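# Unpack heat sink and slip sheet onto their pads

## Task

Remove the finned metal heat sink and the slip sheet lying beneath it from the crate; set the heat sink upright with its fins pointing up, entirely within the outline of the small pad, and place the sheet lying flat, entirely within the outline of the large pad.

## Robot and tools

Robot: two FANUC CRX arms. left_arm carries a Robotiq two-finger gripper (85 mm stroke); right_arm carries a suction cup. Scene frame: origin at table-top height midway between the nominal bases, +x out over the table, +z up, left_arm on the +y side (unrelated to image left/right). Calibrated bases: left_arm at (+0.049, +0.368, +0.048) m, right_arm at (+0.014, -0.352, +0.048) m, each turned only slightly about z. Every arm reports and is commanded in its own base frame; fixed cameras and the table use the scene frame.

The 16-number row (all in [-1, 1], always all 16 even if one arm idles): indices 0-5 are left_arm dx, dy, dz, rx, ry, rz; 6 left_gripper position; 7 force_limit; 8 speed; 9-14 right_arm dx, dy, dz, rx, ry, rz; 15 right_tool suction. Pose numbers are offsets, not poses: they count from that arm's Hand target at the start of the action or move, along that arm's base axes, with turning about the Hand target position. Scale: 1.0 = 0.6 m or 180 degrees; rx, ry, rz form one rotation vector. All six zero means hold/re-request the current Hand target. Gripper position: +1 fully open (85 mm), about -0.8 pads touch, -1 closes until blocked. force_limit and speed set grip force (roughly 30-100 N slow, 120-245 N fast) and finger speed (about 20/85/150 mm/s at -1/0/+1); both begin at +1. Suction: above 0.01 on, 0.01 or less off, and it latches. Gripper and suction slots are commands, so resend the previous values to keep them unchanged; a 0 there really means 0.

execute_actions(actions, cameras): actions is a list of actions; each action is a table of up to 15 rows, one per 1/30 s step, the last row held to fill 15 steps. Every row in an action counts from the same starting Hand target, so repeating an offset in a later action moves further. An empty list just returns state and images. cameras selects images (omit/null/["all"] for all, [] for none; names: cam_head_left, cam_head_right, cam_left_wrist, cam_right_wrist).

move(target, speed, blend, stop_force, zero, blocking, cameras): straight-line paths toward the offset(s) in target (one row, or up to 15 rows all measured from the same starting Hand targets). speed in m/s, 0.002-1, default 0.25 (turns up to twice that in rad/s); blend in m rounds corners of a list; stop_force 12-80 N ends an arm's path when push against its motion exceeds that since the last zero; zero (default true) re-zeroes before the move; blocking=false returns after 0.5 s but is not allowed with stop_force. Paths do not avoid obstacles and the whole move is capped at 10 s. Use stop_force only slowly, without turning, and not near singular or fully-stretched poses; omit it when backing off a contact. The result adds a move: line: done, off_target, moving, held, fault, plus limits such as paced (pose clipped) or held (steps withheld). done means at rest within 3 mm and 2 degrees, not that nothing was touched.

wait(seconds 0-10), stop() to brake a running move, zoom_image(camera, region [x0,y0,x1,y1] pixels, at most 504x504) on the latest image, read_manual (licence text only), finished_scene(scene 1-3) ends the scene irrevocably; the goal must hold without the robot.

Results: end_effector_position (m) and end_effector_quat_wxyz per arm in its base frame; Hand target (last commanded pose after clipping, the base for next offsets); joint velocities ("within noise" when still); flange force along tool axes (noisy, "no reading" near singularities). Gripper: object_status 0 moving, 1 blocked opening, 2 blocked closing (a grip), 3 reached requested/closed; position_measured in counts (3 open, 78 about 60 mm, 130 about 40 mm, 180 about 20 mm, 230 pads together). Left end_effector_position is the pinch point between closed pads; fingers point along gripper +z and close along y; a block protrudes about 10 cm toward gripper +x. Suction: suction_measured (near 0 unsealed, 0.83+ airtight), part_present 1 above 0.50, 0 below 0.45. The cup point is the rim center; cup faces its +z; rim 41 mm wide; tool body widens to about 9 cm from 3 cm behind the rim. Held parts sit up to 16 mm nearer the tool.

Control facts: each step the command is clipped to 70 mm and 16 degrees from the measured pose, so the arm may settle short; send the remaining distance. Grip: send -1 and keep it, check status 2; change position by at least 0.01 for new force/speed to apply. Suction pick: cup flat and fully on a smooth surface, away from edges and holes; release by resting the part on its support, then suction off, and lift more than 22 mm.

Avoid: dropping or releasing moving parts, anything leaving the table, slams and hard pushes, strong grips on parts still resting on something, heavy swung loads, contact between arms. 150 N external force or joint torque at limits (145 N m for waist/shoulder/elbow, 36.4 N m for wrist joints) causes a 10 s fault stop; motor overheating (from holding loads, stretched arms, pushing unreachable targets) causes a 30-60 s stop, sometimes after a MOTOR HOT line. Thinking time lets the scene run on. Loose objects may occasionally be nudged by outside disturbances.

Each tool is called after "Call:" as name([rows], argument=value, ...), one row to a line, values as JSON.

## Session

Call:
execute_actions(actions=[])

Scene clock: 0.00 s.
left_arm: end_effector_position=(+0.3755, -0.2702, +0.3337) position_measured=3 object_status=3 end_effector_quat_wxyz=(+0.004, -0.584, +0.745, -0.322) | right_arm: end_effector_position=(+0.3768, -0.3120, +0.2822) suction_measured=0.00 part_present=0 end_effector_quat_wxyz=(-0.032, +0.709, +0.637, +0.302)
Joint positions: left_arm=[-0.043 -0.437 -0.537 0.549 -1.071 1.203] | right_arm=[-0.822 0.168 0.188 -0.615 -1.638 -0.883]
Joint velocities: within noise
Flange force (N): no reading
Hand target: left_arm +0.3755, -0.2702, +0.3337; +0.004, -0.584, +0.745, -0.322 | right_arm +0.3768, -0.3120, +0.2822; -0.032, +0.709, +0.637, +0.302
camera_calibration:
cam_left_wrist: T_world_to_cam=[[-0.884191, 0.0930817, -0.457758, 0.518351], [0.130817, 0.990075, -0.0513575, 0.247217], [0.448435, -0.105292, -0.887592, 0.234979], [0, 0, 0, 1]] pos_world=[0.320608, -0.268271, 0.458541]
cam_right_wrist: T_world_to_cam=[[-0.933245, 0.209113, -0.292104, 0.51225], [-0.138571, 0.540644, 0.82976, 0.00920679], [0.331438, 0.814847, -0.475577, 0.331741], [0, 0, 0, 1]] pos_world=[0.369379, -0.382414, 0.299759]

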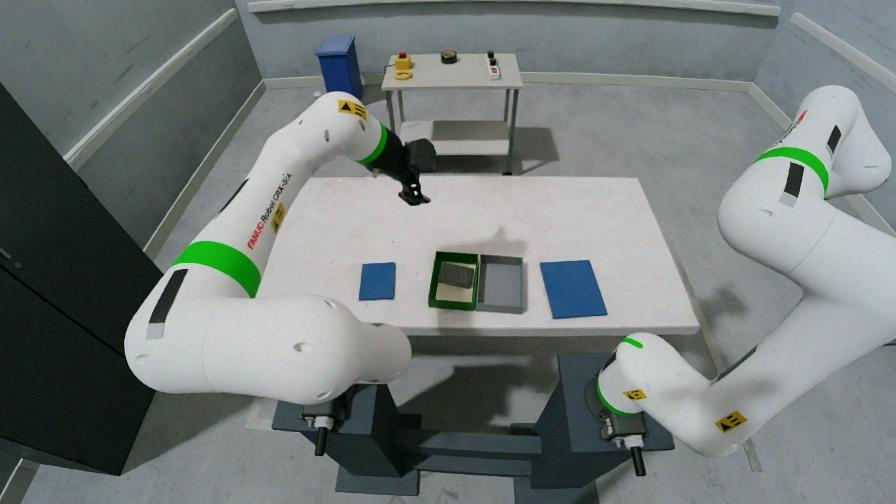

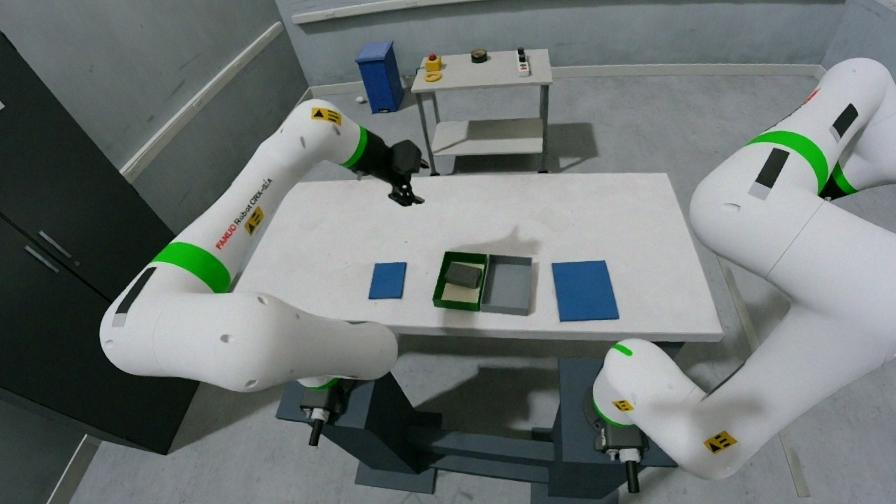

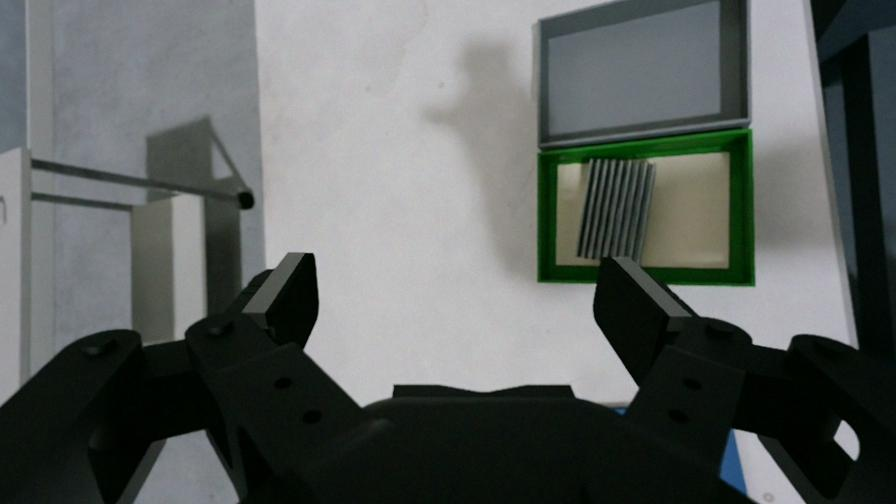

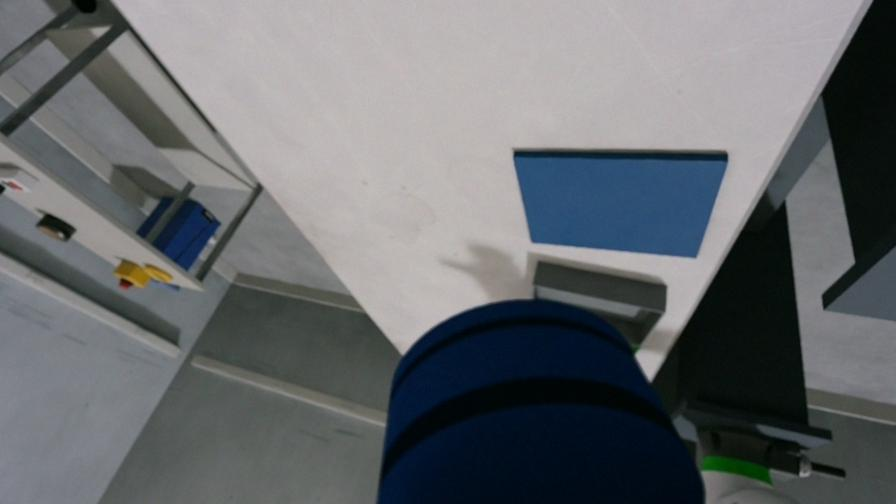

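Call:
move([
  [-0.034,-0.125,-0.15,0.1461,0.1498,0.0739,0.555,0,0,0,0,0,0,0,0,0],
  [-0.034,-0.125,-0.456,0.1461,0.1498,0.0739,0.555,0,0,0,0,0,0,0,0,0],
], cameras=["cam_left_wrist"], blend=0.02)

Call:
zoom_image(camera="cam_left_wrist", region=[250, 50, 650, 400])

Scene clock: 3.10 s.
left_arm: end_effector_position=(+0.3551, -0.3452, +0.0601) position_measured=59 object_status=3 end_effector_quat_wxyz=(+0.000, +0.707, -0.707, +0.000) | right_arm: end_effector_position=(+0.3768, -0.3120, +0.2822) suction_measured=0.00 part_present=0 end_effector_quat_wxyz=(-0.032, +0.709, +0.637, +0.302)
Joint positions: left_arm=[-0.506 0.253 -0.256 -0.001 -1.062 2.076] | right_arm=[-0.822 0.168 0.188 -0.615 -1.638 -0.883]
Joint velocities: within noise
Flange force (N): left_arm=[-1.5 1.2 1.8] | right_arm=[3.1 1.3 0.8]
Hand target: left_arm +0.3551, -0.3452, +0.0601; +0.000, +0.707, -0.708, +0.000 | right_arm +0.3768, -0.3120, +0.2822; -0.032, +0.709, +0.637, +0.302
Off the commanded pose: left_arm 0.000 m, 0 deg | right_arm 0.000 m, 0 deg.
move: done
camera_calibration:
cam_left_wrist: T_world_to_cam=[[-0.999358, -0.0301625, 0.0193326, 0.351697], [-0.02057, 0.924889, 0.37968, 0.315501], [-0.0293327, 0.379039, -0.924916, 0.332533], [0, 0, 0, 1]] pos_world=[0.367715, -0.407238, 0.180977]
Images, in order (width x height): cam_left_wrist 896x504.

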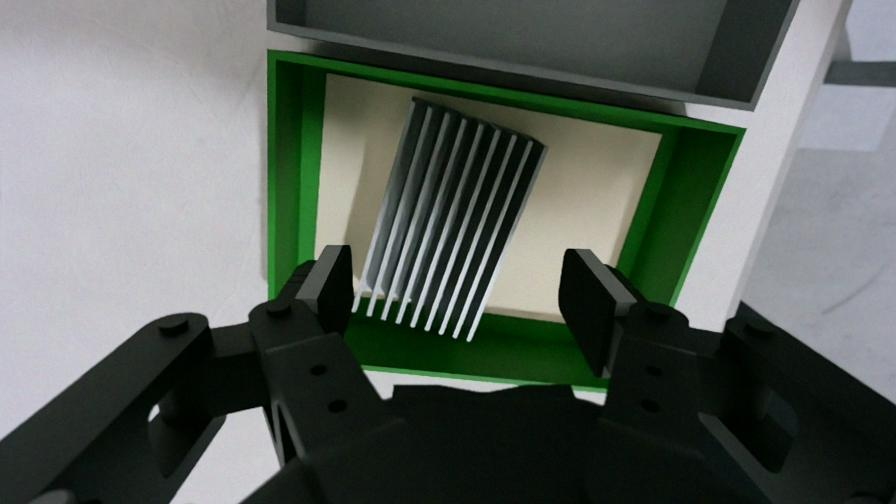

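Scaled by 1.260 from the camera's 896x504 image, which has a finer 1280x720 frame.

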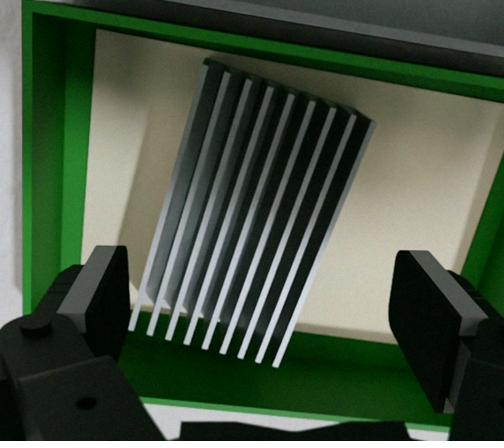

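Call:
move(target=[0.0027,0.0102,-0.06,0,0,-0.0889,0.555,0,0,0,0,0,0,0,0,0], cameras=["cam_left_wrist"], speed=0.2)

Call:
zoom_image(camera="cam_left_wrist", region=[250, 100, 650, 400])

Scene clock: 4.97 s.
left_arm: end_effector_position=(+0.3568, -0.3391, +0.0241) position_measured=59 object_status=3 end_effector_quat_wxyz=(+0.000, -0.601, +0.799, +0.000) | right_arm: end_effector_position=(+0.3768, -0.3120, +0.2822) suction_measured=0.00 part_present=0 end_effector_quat_wxyz=(-0.032, +0.709, +0.637, +0.302)
Joint positions: left_arm=[-0.493 0.294 -0.301 -0.001 -0.976 1.784] | right_arm=[-0.822 0.168 0.188 -0.615 -1.638 -0.883]
Joint velocities: within noise
Flange force (N): left_arm=[-2.1 3.0 0.9] | right_arm=[2.3 1.6 0.0]
Hand target: left_arm +0.3567, -0.3391, +0.0241; +0.000, -0.601, +0.799, +0.000 | right_arm +0.3768, -0.3120, +0.2822; -0.032, +0.709, +0.637, +0.302
Off the commanded pose: left_arm 0.000 m, 0 deg | right_arm 0.000 m, 0 deg.
move: done
camera_calibration:
cam_left_wrist: T_world_to_cam=[[-0.96891, 0.246651, 0.0194085, 0.437197], [0.235355, 0.894655, 0.379737, 0.221974], [0.0762987, 0.372499, -0.924891, 0.257061], [0, 0, 0, 1]] pos_world=[0.351749, -0.40218, 0.144976]
Images, in order (width x height): cam_left_wrist 896x504.

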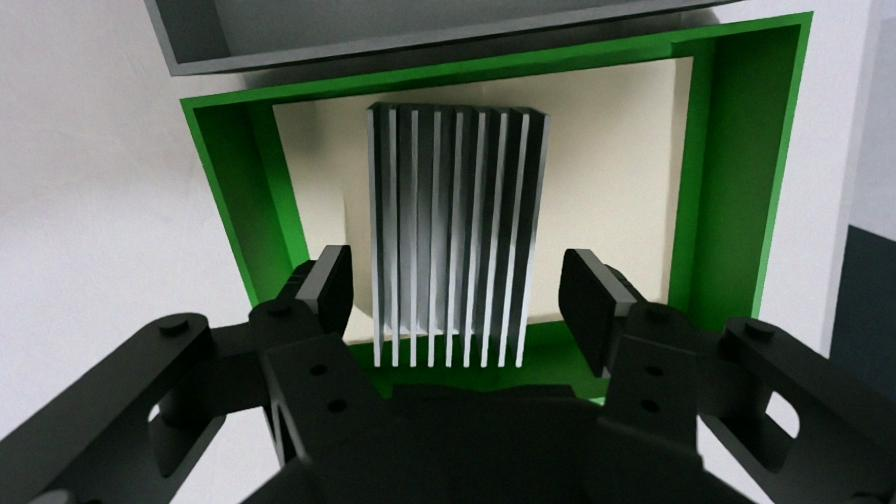

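Scaled by 1.260 from the camera's 896x504 image, which has a finer 1280x720 frame.

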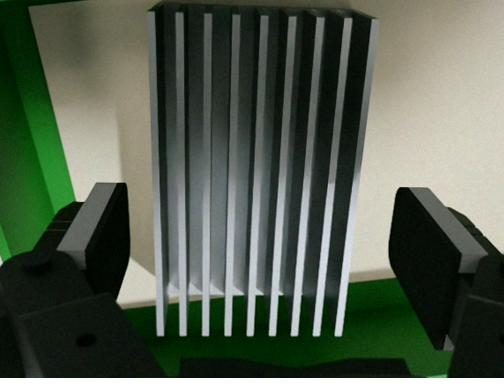

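Call:
move(target=[0,0,-0.0825,0,0,0,0.555,0,0,0,0,0,0,0,0,0], cameras=["cam_left_wrist"], stop_force=12, speed=0.035)

Call:
move(target=[0,0,0,0,0,0,-1,-0.5,-1,0,0,0,0,0,0,0], cameras=["cam_left_wrist"])

Call:
wait(seconds=0.3, cameras=[])

Scene clock: 7.40 s.
left_arm: end_effector_position=(+0.3568, -0.3391, -0.0254) position_measured=59 object_status=3 end_effector_quat_wxyz=(+0.000, -0.601, +0.799, +0.000) | right_arm: end_effector_position=(+0.3768, -0.3120, +0.2822) suction_measured=0.00 part_present=0 end_effector_quat_wxyz=(-0.032, +0.709, +0.637, +0.302)
Joint positions: left_arm=[-0.493 0.371 -0.339 -0.001 -0.861 1.784] | right_arm=[-0.822 0.168 0.188 -0.615 -1.638 -0.883]
Joint velocities: within noise
Flange force (N): left_arm=[-0.9 2.4 0.2] | right_arm=[2.5 1.6 0.4]
Hand target: left_arm +0.3567, -0.3391, -0.0254; +0.000, -0.601, +0.799, +0.000 | right_arm +0.3768, -0.3120, +0.2822; -0.032, +0.709, +0.637, +0.302
Off the commanded pose: left_arm 0.000 m, 0 deg | right_arm 0.000 m, 0 deg.
move: done
camera_calibration:
cam_left_wrist: T_world_to_cam=[[-0.96891, 0.246651, 0.0194085, 0.43816], [0.235355, 0.894655, 0.379737, 0.240809], [0.0762987, 0.372499, -0.924891, 0.211186], [0, 0, 0, 1]] pos_world=[0.351749, -0.40218, 0.0953764]
Images, in order (width x height): cam_left_wrist 896x504.

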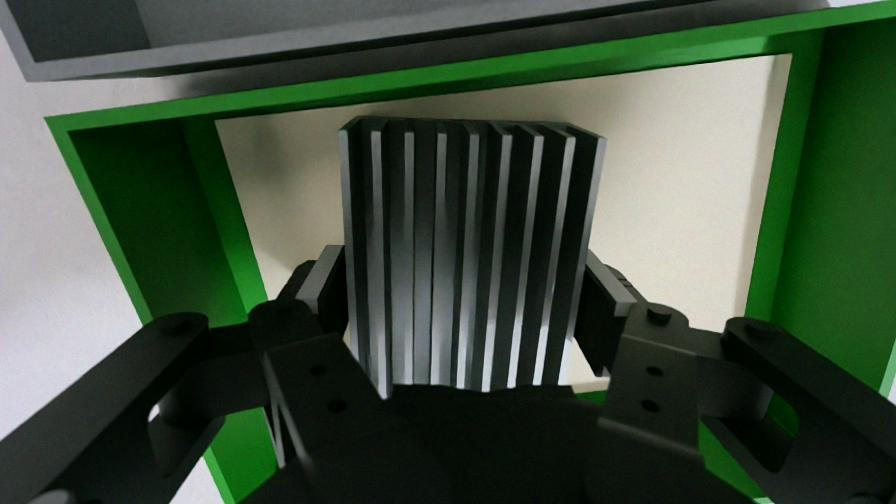

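Scene clock: 8.00 s.
left_arm: end_effector_position=(+0.3568, -0.3391, -0.0254) position_measured=78 object_status=0 end_effector_quat_wxyz=(+0.000, -0.601, +0.799, +0.000) | right_arm: end_effector_position=(+0.3768, -0.3120, +0.2822) suction_measured=0.00 part_present=0 end_effector_quat_wxyz=(-0.032, +0.709, +0.637, +0.302)
Joint positions: left_arm=[-0.493 0.371 -0.339 -0.001 -0.861 1.784] | right_arm=[-0.822 0.168 0.188 -0.615 -1.638 -0.883]
Joint velocities: within noise
Flange force (N): left_arm=[-2.0 3.5 -14.3] | right_arm=[2.6 2.0 0.5]
Hand target: left_arm +0.3567, -0.3391, -0.0254; +0.000, -0.601, +0.799, +0.000 | right_arm +0.3768, -0.3120, +0.2822; -0.032, +0.709, +0.637, +0.302
Off the commanded pose: left_arm 0.000 m, 0 deg | right_arm 0.000 m, 0 deg.
move: done
camera_calibration:
cam_left_wrist: T_world_to_cam=[[-0.96891, 0.246651, 0.0194085, 0.43816], [0.235355, 0.894655, 0.379737, 0.240809], [0.0762987, 0.372499, -0.924891, 0.211186], [0, 0, 0, 1]] pos_world=[0.351749, -0.40218, 0.0953764]
Images, in order (width x height): cam_left_wrist 896x504.

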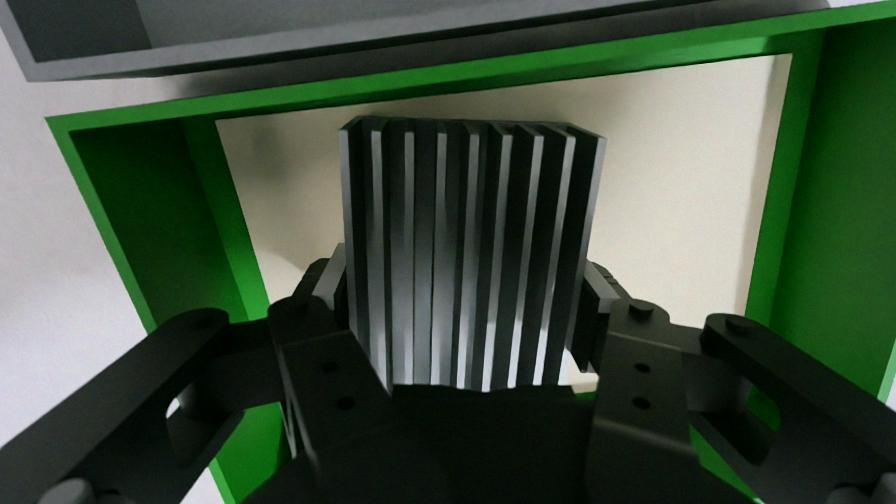

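Scene clock: 8.30 s.
left_arm: end_effector_position=(+0.3568, -0.3391, -0.0254) position_measured=78 object_status=2 end_effector_quat_wxyz=(+0.000, -0.601, +0.799, +0.000) | right_arm: end_effector_position=(+0.3768, -0.3120, +0.2822) suction_measured=0.00 part_present=0 end_effector_quat_wxyz=(-0.032, +0.709, +0.637, +0.302)
Joint positions: left_arm=[-0.493 0.371 -0.339 -0.001 -0.861 1.784] | right_arm=[-0.822 0.168 0.188 -0.615 -1.638 -0.883]
Joint velocities: within noise
Flange force (N): left_arm=[-2.9 4.9 -15.1] | right_arm=[2.5 1.5 0.3]
Hand target: left_arm +0.3567, -0.3391, -0.0254; +0.000, -0.601, +0.799, +0.000 | right_arm +0.3768, -0.3120, +0.2822; -0.032, +0.709, +0.637, +0.302
Off the commanded pose: left_arm 0.000 m, 0 deg | right_arm 0.000 m, 0 deg.
wait: 0.30 s; at rest by 0.17 s
No camera images: "cameras" was empty.

Call:
move([
  [0,0,0.1,0,0,0,-1,-0.5,-1,0,0,0,0,0,0,0],
  [0,0,0.2,0,0,0,-1,-0.5,-1,0,0,0,0,0,0,0],
  [0.1757,0.4235,0.2757,0,0,-0.4106,-1,-0.5,-1,0,0,0,0,0,0,0],
], cameras=["cam_left_wrist","cam_head_right"], blend=[0,0.03,0], speed=[0.08,0.2,0.25])

Scene clock: 12.80 s.
left_arm: end_effector_position=(+0.4622, -0.0850, +0.1400) position_measured=78 object_status=2 end_effector_quat_wxyz=(+0.000, +0.000, +1.000, +0.000) | right_arm: end_effector_position=(+0.3768, -0.3120, +0.2822) suction_measured=0.00 part_present=0 end_effector_quat_wxyz=(-0.032, +0.709, +0.637, +0.302)
Joint positions: left_arm=[0.099 0.11 -0.222 0 -1.238 -0.098] | right_arm=[-0.822 0.168 0.188 -0.615 -1.638 -0.883]
Joint velocities: within noise
Flange force (N): left_arm=[3.5 0.0 4.5] | right_arm=[2.1 1.8 0.4]
Hand target: left_arm +0.4622, -0.0850, +0.1400; +0.000, +0.000, +1.000, +0.000 | right_arm +0.3768, -0.3120, +0.2822; -0.032, +0.709, +0.637, +0.302
Off the commanded pose: left_arm 0.000 m, 0 deg | right_arm 0.000 m, 0 deg.
move: done
camera_calibration:
cam_left_wrist: T_world_to_cam=[[-0.0315999, 0.999313, 0.019388, 0.105237], [0.924869, 0.0218801, 0.379655, -0.467006], [0.378969, 0.0299284, -0.924925, 0.0925652], [0, 0, 0, 1]] pos_world=[0.400166, -0.0977172, 0.260877]
Images, in order (width x height): cam_head_right 896x504, cam_left_wrist 896x504.

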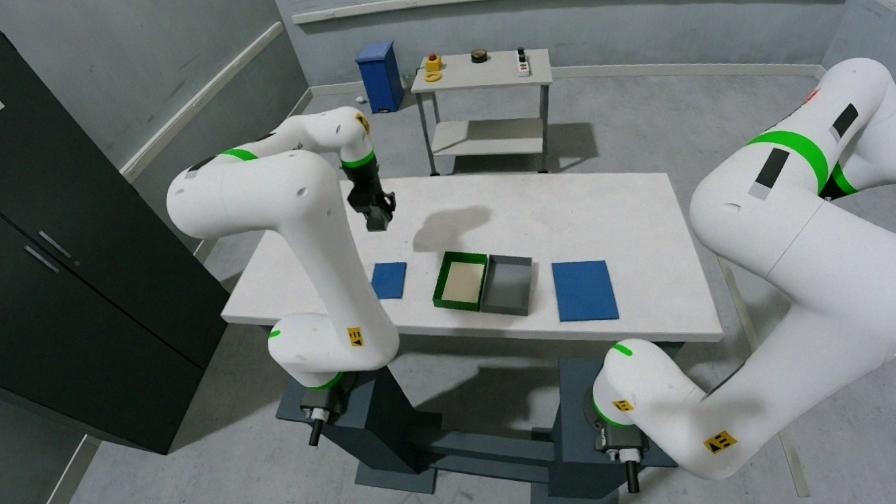

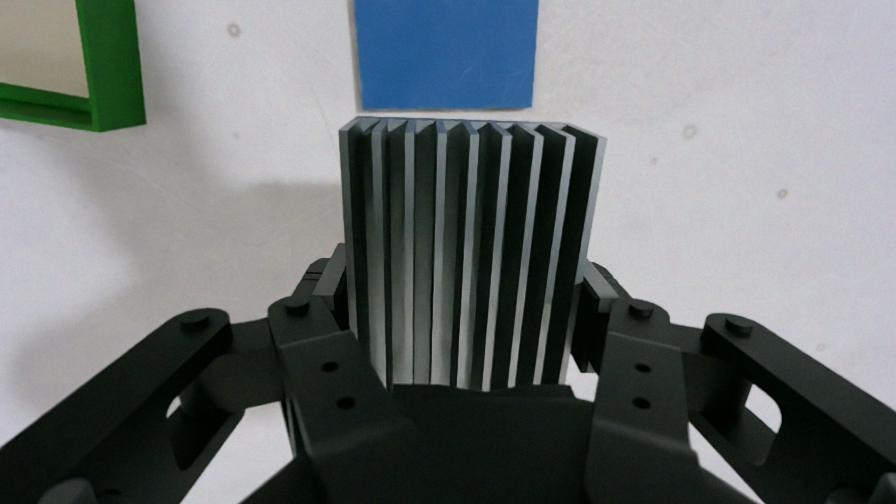

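Call:
move([
  [-0.1825,-0.0073,0,0,0,0.0078,-1,-0.5,-1,0,0,0,0,0,0,0],
  [-0.1825,-0.0073,-0.2,0,0,0.0078,-1,-0.5,-1,0,0,0,0,0,0,0],
], cameras=["cam_left_wrist"], blend=0.02)

Scene clock: 14.60 s.
left_arm: end_effector_position=(+0.3527, -0.0894, +0.0200) position_measured=78 object_status=2 end_effector_quat_wxyz=(+0.000, -0.012, +1.000, +0.000) | right_arm: end_effector_position=(+0.3768, -0.3120, +0.2822) suction_measured=0.00 part_present=0 end_effector_quat_wxyz=(-0.032, +0.709, +0.637, +0.302)
Joint positions: left_arm=[0.117 -0.002 -0.659 0 -0.913 -0.093] | right_arm=[-0.822 0.168 0.188 -0.615 -1.638 -0.883]
Joint velocities: within noise
Flange force (N): left_arm=[2.0 0.6 3.6] | right_arm=[2.7 1.8 0.6]
Hand target: left_arm +0.3527, -0.0894, +0.0200; +0.000, -0.012, +1.000, +0.000 | right_arm +0.3768, -0.3120, +0.2822; -0.032, +0.709, +0.637, +0.302
Off the commanded pose: left_arm 0.000 m, 0 deg | right_arm 0.000 m, 0 deg.
move: done
camera_calibration:
cam_left_wrist: T_world_to_cam=[[-0.0560709, 0.998238, 0.0194402, 0.116946], [0.924051, 0.04451, 0.379669, -0.317802], [0.378134, 0.0392522, -0.924918, 0.0243161], [0, 0, 0, 1]] pos_world=[0.291028, -0.103549, 0.140876]
Images, in order (width x height): cam_left_wrist 896x504.

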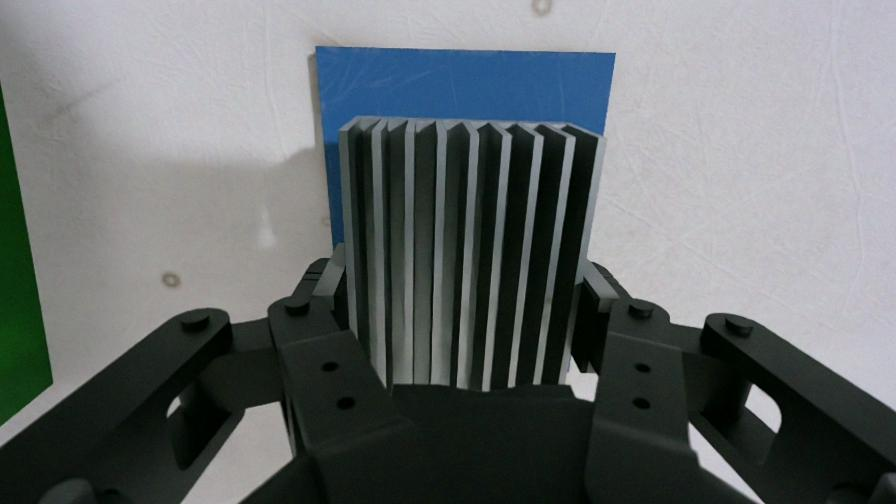

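Call:
move(target=[0,0,-0.05,0,0,0,-1,-0.5,-1,0,0,0,0,0,0,0], cameras=[], speed=0.1)

Call:
move(target=[0,0,-0.03,0,0,0,-1,-0.5,-1,0,0,0,0,0,0,0], cameras=["cam_left_wrist"], speed=0.008, stop_force=12)

Call:
execute_actions([
  [[0,0,0.0005,0,0,0,-1,-0.5,-1,0,0,0,0,0,0,0]],
], cameras=[])

Scene clock: 15.70 s.
left_arm: end_effector_position=(+0.3527, -0.0894, -0.0100) position_measured=78 object_status=2 end_effector_quat_wxyz=(+0.000, -0.012, +1.000, +0.000) | right_arm: end_effector_position=(+0.3768, -0.3120, +0.2822) suction_measured=0.00 part_present=0 end_effector_quat_wxyz=(-0.032, +0.709, +0.637, +0.302)
Joint positions: left_arm=[0.117 0.058 -0.688 0 -0.824 -0.093] | right_arm=[-0.822 0.168 0.188 -0.615 -1.638 -0.883]
Joint velocities: within noise
Flange force (N): left_arm=[2.8 0.0 2.8] | right_arm=[2.8 1.3 0.6]
Hand target: left_arm +0.3527, -0.0894, -0.0100; +0.000, -0.012, +1.000, +0.000 | right_arm +0.3768, -0.3120, +0.2822; -0.032, +0.709, +0.637, +0.302
Off the commanded pose: left_arm 0.000 m, 0 deg | right_arm 0.000 m, 0 deg.
move: done
No camera images: "cameras" was empty.

Scene clock: 17.70 s.
left_arm: end_effector_position=(+0.3527, -0.0894, -0.0212) position_measured=78 object_status=2 end_effector_quat_wxyz=(+0.000, -0.013, +1.000, +0.000) | right_arm: end_effector_position=(+0.3768, -0.3120, +0.2822) suction_measured=0.00 part_present=0 end_effector_quat_wxyz=(-0.032, +0.709, +0.637, +0.302)
Joint positions: left_arm=[0.117 0.083 -0.697 0 -0.79 -0.093] | right_arm=[-0.822 0.168 0.188 -0.615 -1.638 -0.883]
Joint velocities: within noise
Flange force (N): left_arm=[5.3 0.9 -14.5] | right_arm=[2.8 1.7 0.5]
Hand target: left_arm +0.3527, -0.0894, -0.0212; +0.000, -0.013, +1.000, +0.000 (not the last commanded pose) | right_arm +0.3768, -0.3120, +0.2822; -0.032, +0.709, +0.637, +0.302
Off the commanded pose: left_arm 0.007 m, 0 deg | right_arm 0.000 m, 0 deg.
move: contact (left_arm)
camera_calibration:
cam_left_wrist: T_world_to_cam=[[-0.0561638, 0.998233, 0.0193879, 0.117884], [0.923975, 0.0446084, 0.379843, -0.302232], [0.378308, 0.0392474, -0.924848, -0.0138823], [0, 0, 0, 1]] pos_world=[0.291127, -0.103649, 0.0996763]
Images, in order (width x height): cam_left_wrist 896x504.

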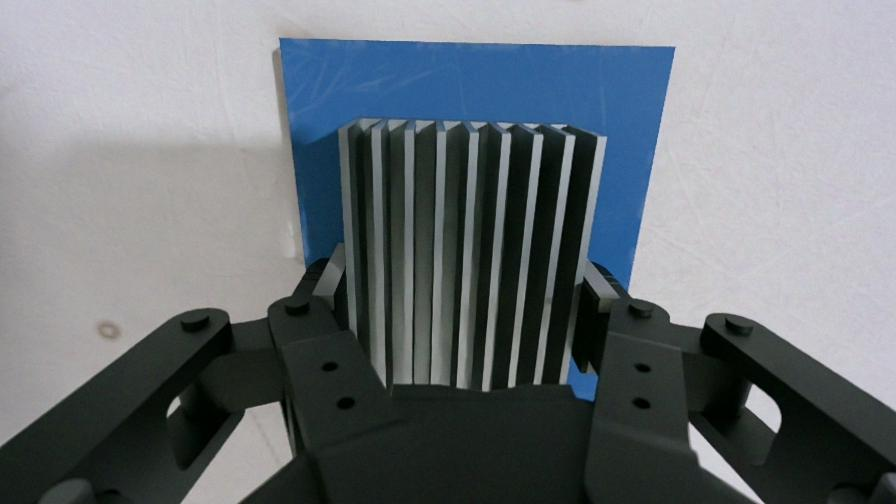

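Scene clock: 18.40 s.
left_arm: end_effector_position=(+0.3527, -0.0894, -0.0209) position_measured=78 object_status=2 end_effector_quat_wxyz=(+0.000, -0.013, +1.000, +0.000) | right_arm: end_effector_position=(+0.3768, -0.3120, +0.2822) suction_measured=0.00 part_present=0 end_effector_quat_wxyz=(-0.032, +0.709, +0.637, +0.302)
Joint positions: left_arm=[0.117 0.082 -0.697 0 -0.791 -0.093] | right_arm=[-0.822 0.168 0.188 -0.615 -1.638 -0.883]
Joint velocities: within noise
Flange force (N): left_arm=[2.2 0.2 2.7] | right_arm=[2.4 1.8 0.4]
Hand target: left_arm +0.3527, -0.0894, -0.0209; +0.000, -0.013, +1.000, +0.000 | right_arm +0.3768, -0.3120, +0.2822; -0.032, +0.709, +0.637, +0.302
Off the commanded pose: left_arm 0.000 m, 0 deg | right_arm 0.000 m, 0 deg.
No camera images: "cameras" was empty.

Call:
move(target=[0,0,0,0,0,0,0.7,-0.5,-1,0,0,0,0,0,0,0], cameras=[])

Call:
move(target=[0,0,0.11,0,0,0,0.7,-0.5,-1,0,0,0,0,0,0,0], cameras=["cam_left_wrist","cam_head_right"], speed=0.08)

Call:
move([
  [0,0,0.25,0,0,0,0.7,-0.5,-1,0,0,0,0,0,0,0],
  [-0.02,0.45,0.4,0,0,0,0.7,-0.5,-1,0.172,0.57,-0.137,-0.2195,-0.0233,0.5153,0],
], blend=0.03)

Scene clock: 19.73 s.
left_arm: end_effector_position=(+0.3527, -0.0894, -0.0209) position_measured=41 object_status=0 end_effector_quat_wxyz=(+0.000, -0.013, +1.000, +0.000) | right_arm: end_effector_position=(+0.3768, -0.3120, +0.2822) suction_measured=0.00 part_present=0 end_effector_quat_wxyz=(-0.032, +0.709, +0.637, +0.302)
Joint positions: left_arm=[0.117 0.082 -0.697 0 -0.791 -0.093] | right_arm=[-0.822 0.168 0.188 -0.615 -1.638 -0.883]
Joint velocities: within noise
Flange force (N): left_arm=[2.6 0.5 0.3] | right_arm=[2.5 1.4 0.3]
Hand target: left_arm +0.3527, -0.0894, -0.0209; +0.000, -0.013, +1.000, +0.000 | right_arm +0.3768, -0.3120, +0.2822; -0.032, +0.709, +0.637, +0.302
Off the commanded pose: left_arm 0.000 m, 0 deg | right_arm 0.000 m, 0 deg.
move: done
No camera images: "cameras" was empty.

Scene clock: 20.90 s.
left_arm: end_effector_position=(+0.3527, -0.0894, +0.0451) position_measured=41 object_status=3 end_effector_quat_wxyz=(+0.000, -0.012, +1.000, +0.000) | right_arm: end_effector_position=(+0.3768, -0.3120, +0.2822) suction_measured=0.00 part_present=0 end_effector_quat_wxyz=(-0.032, +0.709, +0.637, +0.302)
Joint positions: left_arm=[0.117 -0.047 -0.631 0 -0.986 -0.093] | right_arm=[-0.822 0.168 0.188 -0.615 -1.638 -0.883]
Joint velocities: within noise
Flange force (N): left_arm=[3.2 1.1 0.8] | right_arm=[2.8 1.7 0.5]
Hand target: left_arm +0.3527, -0.0894, +0.0451; +0.000, -0.013, +1.000, +0.000 | right_arm +0.3768, -0.3120, +0.2822; -0.032, +0.709, +0.637, +0.302
Off the commanded pose: left_arm 0.000 m, 0 deg | right_arm 0.000 m, 0 deg.
move: done
camera_calibration:
cam_left_wrist: T_world_to_cam=[[-0.0561262, 0.998237, 0.0193024, 0.116597], [0.924011, 0.0446097, 0.379754, -0.327319], [0.378223, 0.0391498, -0.924886, 0.0474939], [0, 0, 0, 1]] pos_world=[0.291027, -0.103649, 0.165977]
Images, in order (width x height): cam_head_right 896x504, cam_left_wrist 896x504.

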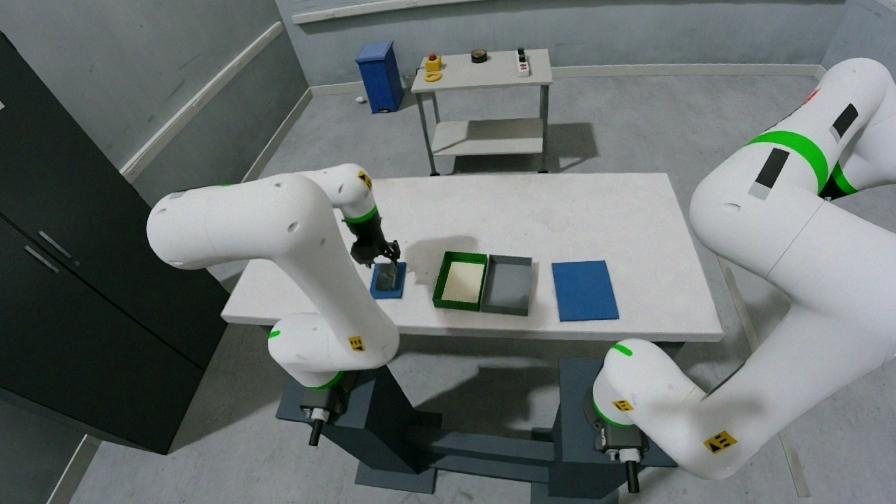

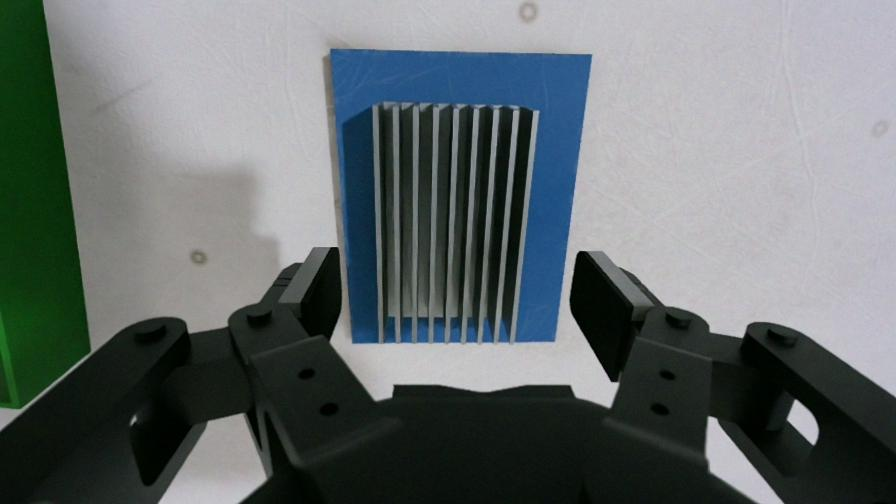

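Scene clock: 25.43 s.
left_arm: end_effector_position=(+0.3407, +0.1806, +0.2851) position_measured=41 object_status=3 end_effector_quat_wxyz=(+0.000, -0.013, +1.000, +0.000) | right_arm: end_effector_position=(+0.4800, +0.0299, +0.2000) suction_measured=0.00 part_present=0 end_effector_quat_wxyz=(+0.001, +0.000, +1.000, +0.000)
Joint positions: left_arm=[0.832 -0.164 -0.146 0.001 -1.589 -0.807] | right_arm=[0.336 0.107 -0.122 0 -1.341 -0.336]
Joint velocities: within noise
Flange force (N): left_arm=[2.3 -2.0 3.5] | right_arm=[1.2 2.5 -2.1]
Hand target: left_arm +0.3407, +0.1806, +0.2851; +0.000, -0.013, +1.000, +0.000 | right_arm +0.4800, +0.0300, +0.2000; +0.001, +0.000, +1.000, +0.000
Off the commanded pose: left_arm 0.000 m, 0 deg | right_arm 0.000 m, 0 deg.
move: done
camera_calibration:
cam_left_wrist: T_world_to_cam=[[-0.0561679, 0.998233, 0.019393, -0.158257], [0.924009, 0.0446138, 0.379758, -0.419418], [0.378222, 0.0392496, -0.924882, 0.263417], [0, 0, 0, 1]] pos_world=[0.279028, 0.166351, 0.405976]
cam_right_wrist: T_world_to_cam=[[-0.0413834, -0.998592, 0.033185, 0.0560606], [-0.865598, 0.0524209, 0.497987, 0.336768], [-0.499026, -0.00811643, -0.866549, 0.481285], [0, 0, 0, 1]] pos_world=[0.533999, 0.0422343, 0.247491]

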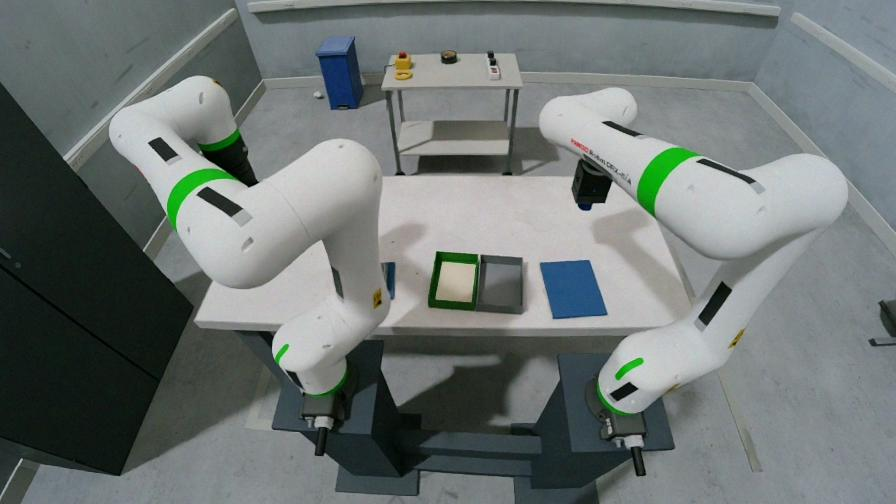

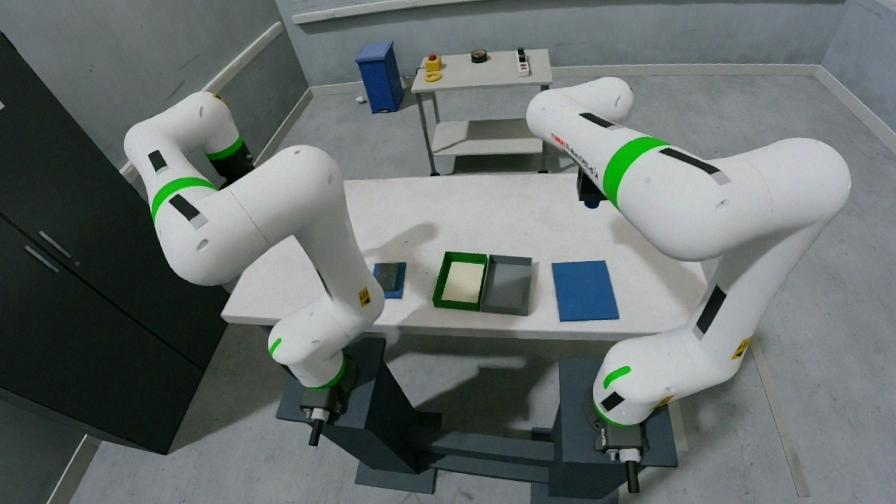

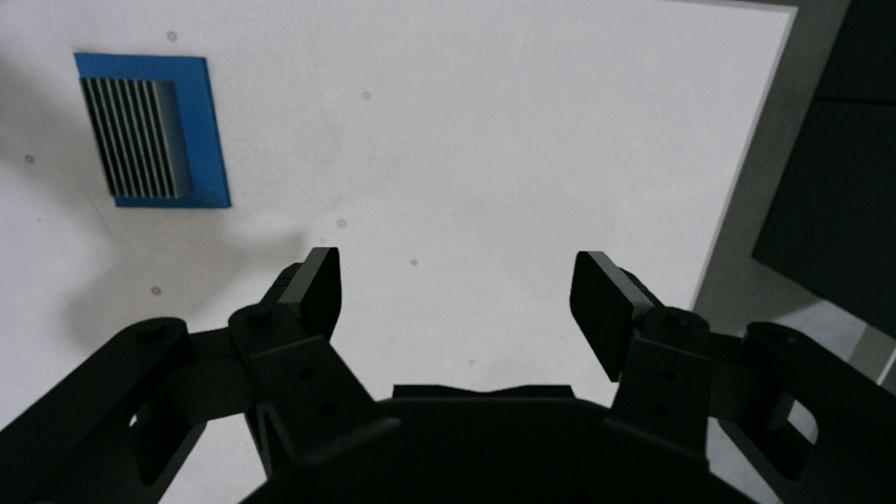

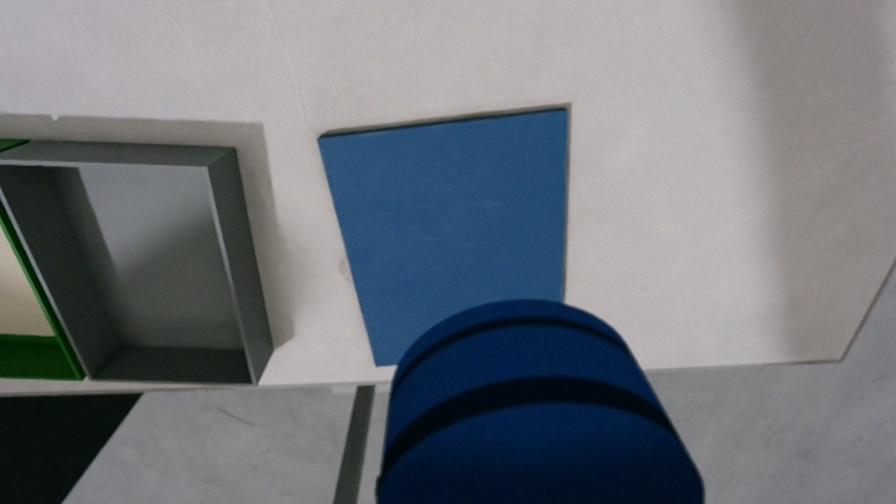

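Call:
move(target=[0,0,0,0,0,0,0.7,-0.5,-1,-0.093,0.625,-0.04,0,0,0,0], cameras=["cam_right_wrist"])

Scene clock: 27.77 s.
left_arm: end_effector_position=(+0.3407, +0.1806, +0.2851) position_measured=41 object_status=3 end_effector_quat_wxyz=(+0.000, -0.013, +1.000, +0.000) | right_arm: end_effector_position=(+0.4243, +0.4049, +0.1760) suction_measured=0.00 part_present=0 end_effector_quat_wxyz=(+0.001, +0.000, +1.000, +0.000)
Joint positions: left_arm=[0.832 -0.164 -0.146 0.001 -1.589 -0.807] | right_arm=[0.986 0.38 0.158 0.001 -1.348 -0.986]
Joint velocities: within noise
Flange force (N): left_arm=[1.9 -1.3 2.7] | right_arm=[2.1 0.8 -2.3]
Hand target: left_arm +0.3407, +0.1806, +0.2851; +0.000, -0.013, +1.000, +0.000 | right_arm +0.4242, +0.4050, +0.1760; +0.001, +0.000, +1.000, +0.000
Off the commanded pose: left_arm 0.000 m, 0 deg | right_arm 0.000 m, 0 deg.
move: done
camera_calibration:
cam_right_wrist: T_world_to_cam=[[-0.0413347, -0.998591, 0.0332721, 0.428976], [-0.865601, 0.0524222, 0.497983, 0.280763], [-0.499025, -0.00821642, -0.866548, 0.435727], [0, 0, 0, 1]] pos_world=[0.478199, 0.417234, 0.22349]
Images, in order (width x height): cam_right_wrist 896x504.

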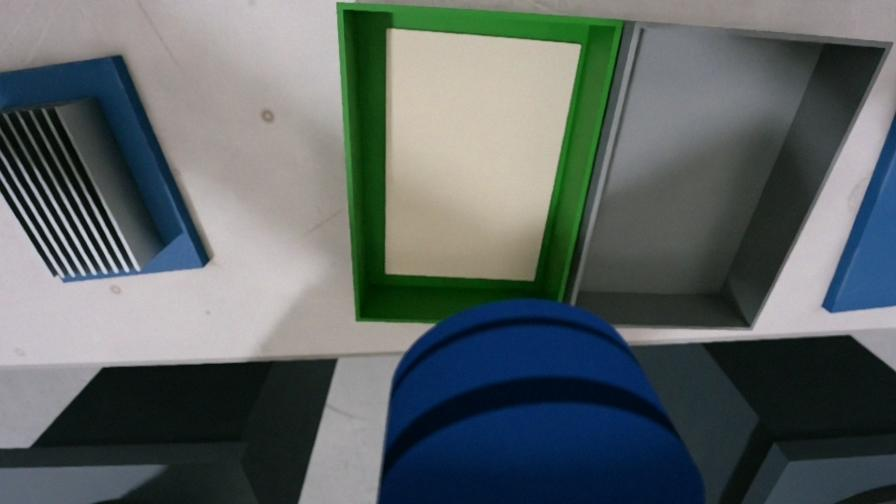

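Call:
move([
  [0,0,0,0,0,0,0.7,-0.5,-1,-0.0935,-0.0102,-0.15,0,0,-0.0361,0],
  [0,0,0,0,0,0,0.7,-0.5,-1,-0.0935,-0.0102,-0.335,0,0,-0.0361,0],
], cameras=["cam_right_wrist"], speed=[0.25,0.12], blend=0.01)

Call:
move(target=[0,0,0,0,0,0,0.7,-0.5,-1,0,0,-0.048,0,0,0,0], cameras=["cam_right_wrist"], speed=0.012, stop_force=12)

Call:
execute_actions([
  [[0,0,0,0,0,0,0.7,-0.5,-1,0,0,0,0,0,0,1]],
], cameras=[])

Scene clock: 29.93 s.
left_arm: end_effector_position=(+0.3407, +0.1806, +0.2851) position_measured=41 object_status=3 end_effector_quat_wxyz=(+0.000, -0.013, +1.000, +0.000) | right_arm: end_effector_position=(+0.3681, +0.3989, -0.0250) suction_measured=0.00 part_present=0 end_effector_quat_wxyz=(+0.001, +0.056, +0.998, +0.000)
Joint positions: left_arm=[0.832 -0.164 -0.146 0.001 -1.589 -0.807] | right_arm=[1.068 0.499 -0.195 0.001 -0.876 -1.182]
Joint velocities: within noise
Flange force (N): left_arm=[2.4 -1.5 2.8] | right_arm=[1.3 1.4 -2.1]
Hand target: left_arm +0.3407, +0.1806, +0.2851; +0.000, -0.013, +1.000, +0.000 | right_arm +0.3681, +0.3988, -0.0250; +0.001, +0.056, +0.998, +0.000
Off the commanded pose: left_arm 0.000 m, 0 deg | right_arm 0.000 m, 0 deg.
move: done
camera_calibration:
cam_right_wrist: T_world_to_cam=[[-0.154058, -0.987502, 0.0332488, 0.464302], [-0.854131, 0.150017, 0.497951, 0.28948], [-0.496715, 0.0483145, -0.866568, 0.21011], [0, 0, 0, 1]] pos_world=[0.423149, 0.404921, 0.0224904]
Images, in order (width x height): cam_right_wrist 896x504.

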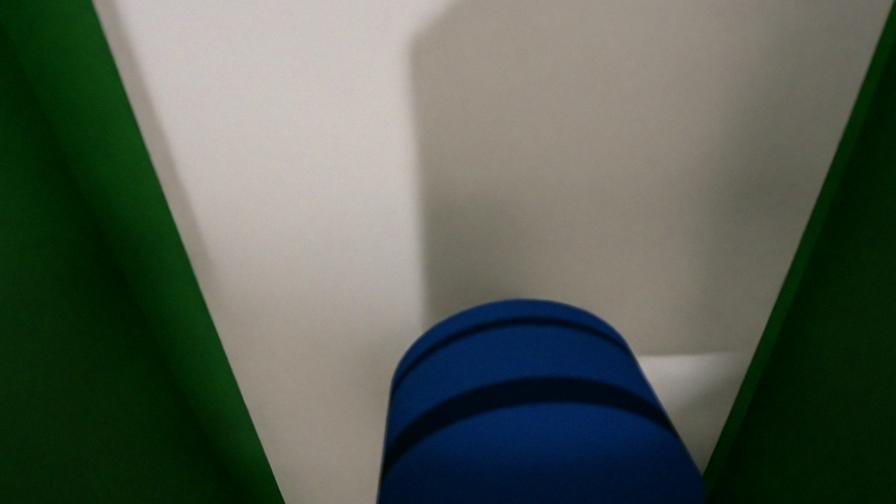

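Scene clock: 33.00 s.
left_arm: end_effector_position=(+0.3407, +0.1806, +0.2851) position_measured=41 object_status=3 end_effector_quat_wxyz=(+0.000, -0.013, +1.000, +0.000) | right_arm: end_effector_position=(+0.3681, +0.3988, -0.0538) suction_measured=0.00 part_present=0 end_effector_quat_wxyz=(+0.001, +0.056, +0.998, +0.000)
Joint positions: left_arm=[0.832 -0.164 -0.146 0.001 -1.589 -0.807] | right_arm=[1.068 0.546 -0.207 0.001 -0.817 -1.182]
Joint velocities: within noise
Flange force (N): left_arm=[2.4 -1.6 3.4] | right_arm=[1.7 0.4 -11.3]
Hand target: left_arm +0.3407, +0.1806, +0.2851; +0.000, -0.013, +1.000, +0.000 | right_arm +0.3681, +0.3988, -0.0538; +0.001, +0.056, +0.998, +0.000
Off the commanded pose: left_arm 0.000 m, 0 deg | right_arm 0.000 m, 0 deg.
move: done
camera_calibration:
cam_right_wrist: T_world_to_cam=[[-0.154049, -0.987503, 0.0332623, 0.465256], [-0.854089, 0.150012, 0.498025, 0.303805], [-0.496791, 0.0483116, -0.866524, 0.185187], [0, 0, 0, 1]] pos_world=[0.423148, 0.404921, -0.00630935]
Images, in order (width x height): cam_right_wrist 896x504.

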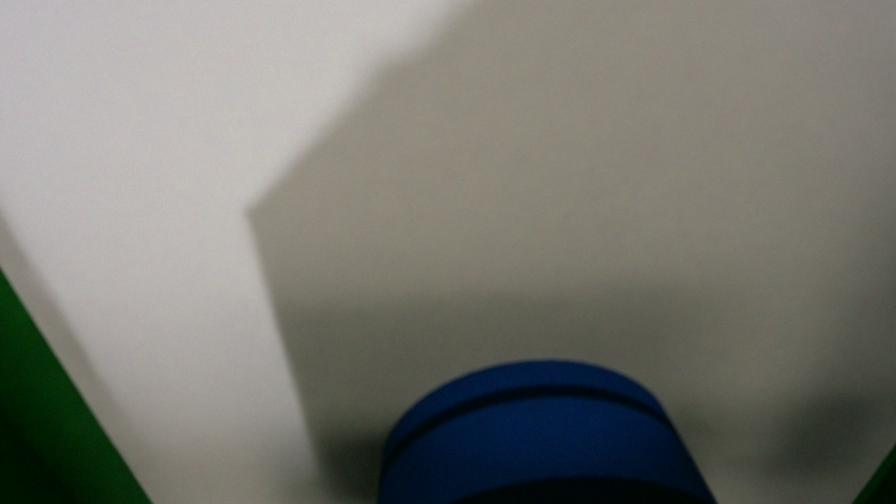

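Scene clock: 33.70 s.
left_arm: end_effector_position=(+0.3407, +0.1806, +0.2851) position_measured=41 object_status=3 end_effector_quat_wxyz=(+0.000, -0.013, +1.000, +0.000) | right_arm: end_effector_position=(+0.3681, +0.3988, -0.0539) suction_measured=0.95 part_present=1 end_effector_quat_wxyz=(+0.001, +0.056, +0.998, +0.000)
Joint positions: left_arm=[0.832 -0.164 -0.146 0.001 -1.589 -0.807] | right_arm=[1.068 0.547 -0.207 0.001 -0.817 -1.182]
Joint velocities: within noise
Flange force (N): left_arm=[2.1 -2.1 3.2] | right_arm=[1.8 1.2 -2.0]
Hand target: left_arm +0.3407, +0.1806, +0.2851; +0.000, -0.013, +1.000, +0.000 | right_arm +0.3681, +0.3988, -0.0538; +0.001, +0.056, +0.998, +0.000
Off the commanded pose: left_arm 0.000 m, 0 deg | right_arm 0.000 m, 0 deg.
No camera images: "cameras" was empty.

Call:
move([
  [0,0,0,0,0,0,0.7,-0.5,-1,0,0,0.12,0,0,0,1],
  [0,0,0,0,0,0,0.7,-0.5,-1,0,0,0.25,0,0,0,1],
  [0,0,0,0,0,0,0.7,-0.5,-1,-0.0332,-0.6097,0.25,0,0,0.0533,1],
  [0,0,0,0,0,0,0.7,-0.5,-1,-0.0332,-0.6097,0.05,0,0,0.0533,1],
], speed=[0.06,0.15,0.2,0.1], blend=[0,0.02,0.02,0], cameras=["cam_head_left","cam_head_right"])

Call:
zoom_image(camera="cam_head_right", region=[500, 200, 680, 360])

Scene clock: 39.23 s.
left_arm: end_effector_position=(+0.3407, +0.1806, +0.2851) position_measured=41 object_status=3 end_effector_quat_wxyz=(+0.000, -0.013, +1.000, +0.000) | right_arm: end_effector_position=(+0.3482, +0.0330, -0.0238) suction_measured=0.95 part_present=1 end_effector_quat_wxyz=(+0.001, -0.027, +1.000, +0.000)
Joint positions: left_arm=[0.832 -0.164 -0.146 0.001 -1.589 -0.807] | right_arm=[0.476 0.096 -0.75 0.001 -0.724 -0.422]
Joint velocities: within noise
Flange force (N): left_arm=[2.0 -0.8 3.3] | right_arm=[0.2 3.0 -1.9]
Hand target: left_arm +0.3407, +0.1806, +0.2851; +0.000, -0.013, +1.000, +0.000 | right_arm +0.3482, +0.0330, -0.0238; +0.001, -0.027, +1.000, +0.000
Off the commanded pose: left_arm 0.000 m, 0 deg | right_arm 0.000 m, 0 deg.
move: done
Images, in order (width x height): cam_head_left 896x504, cam_head_right 896x504.

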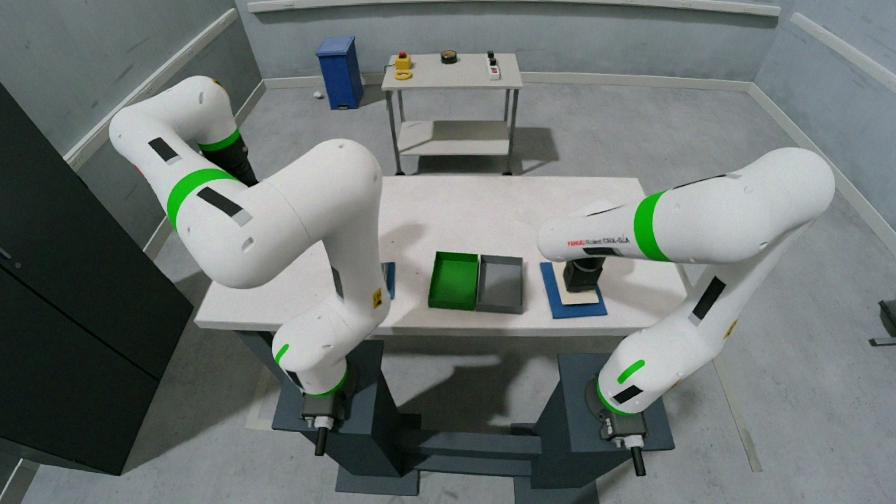

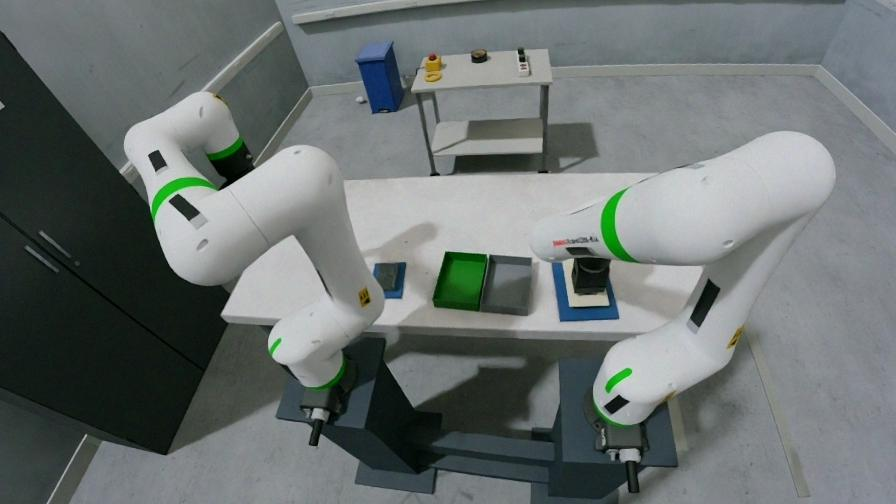

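Scaled by 2.800 from the camera's 896x504 image, which has a finer 1280x720 frame.

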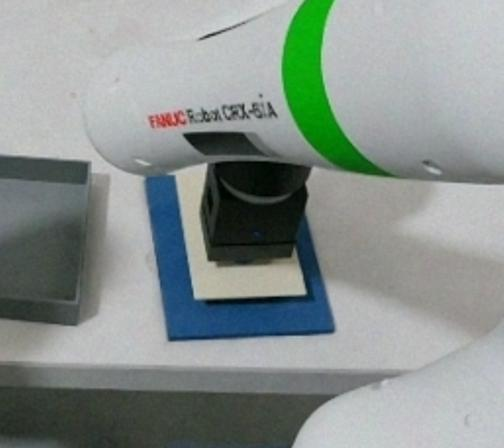

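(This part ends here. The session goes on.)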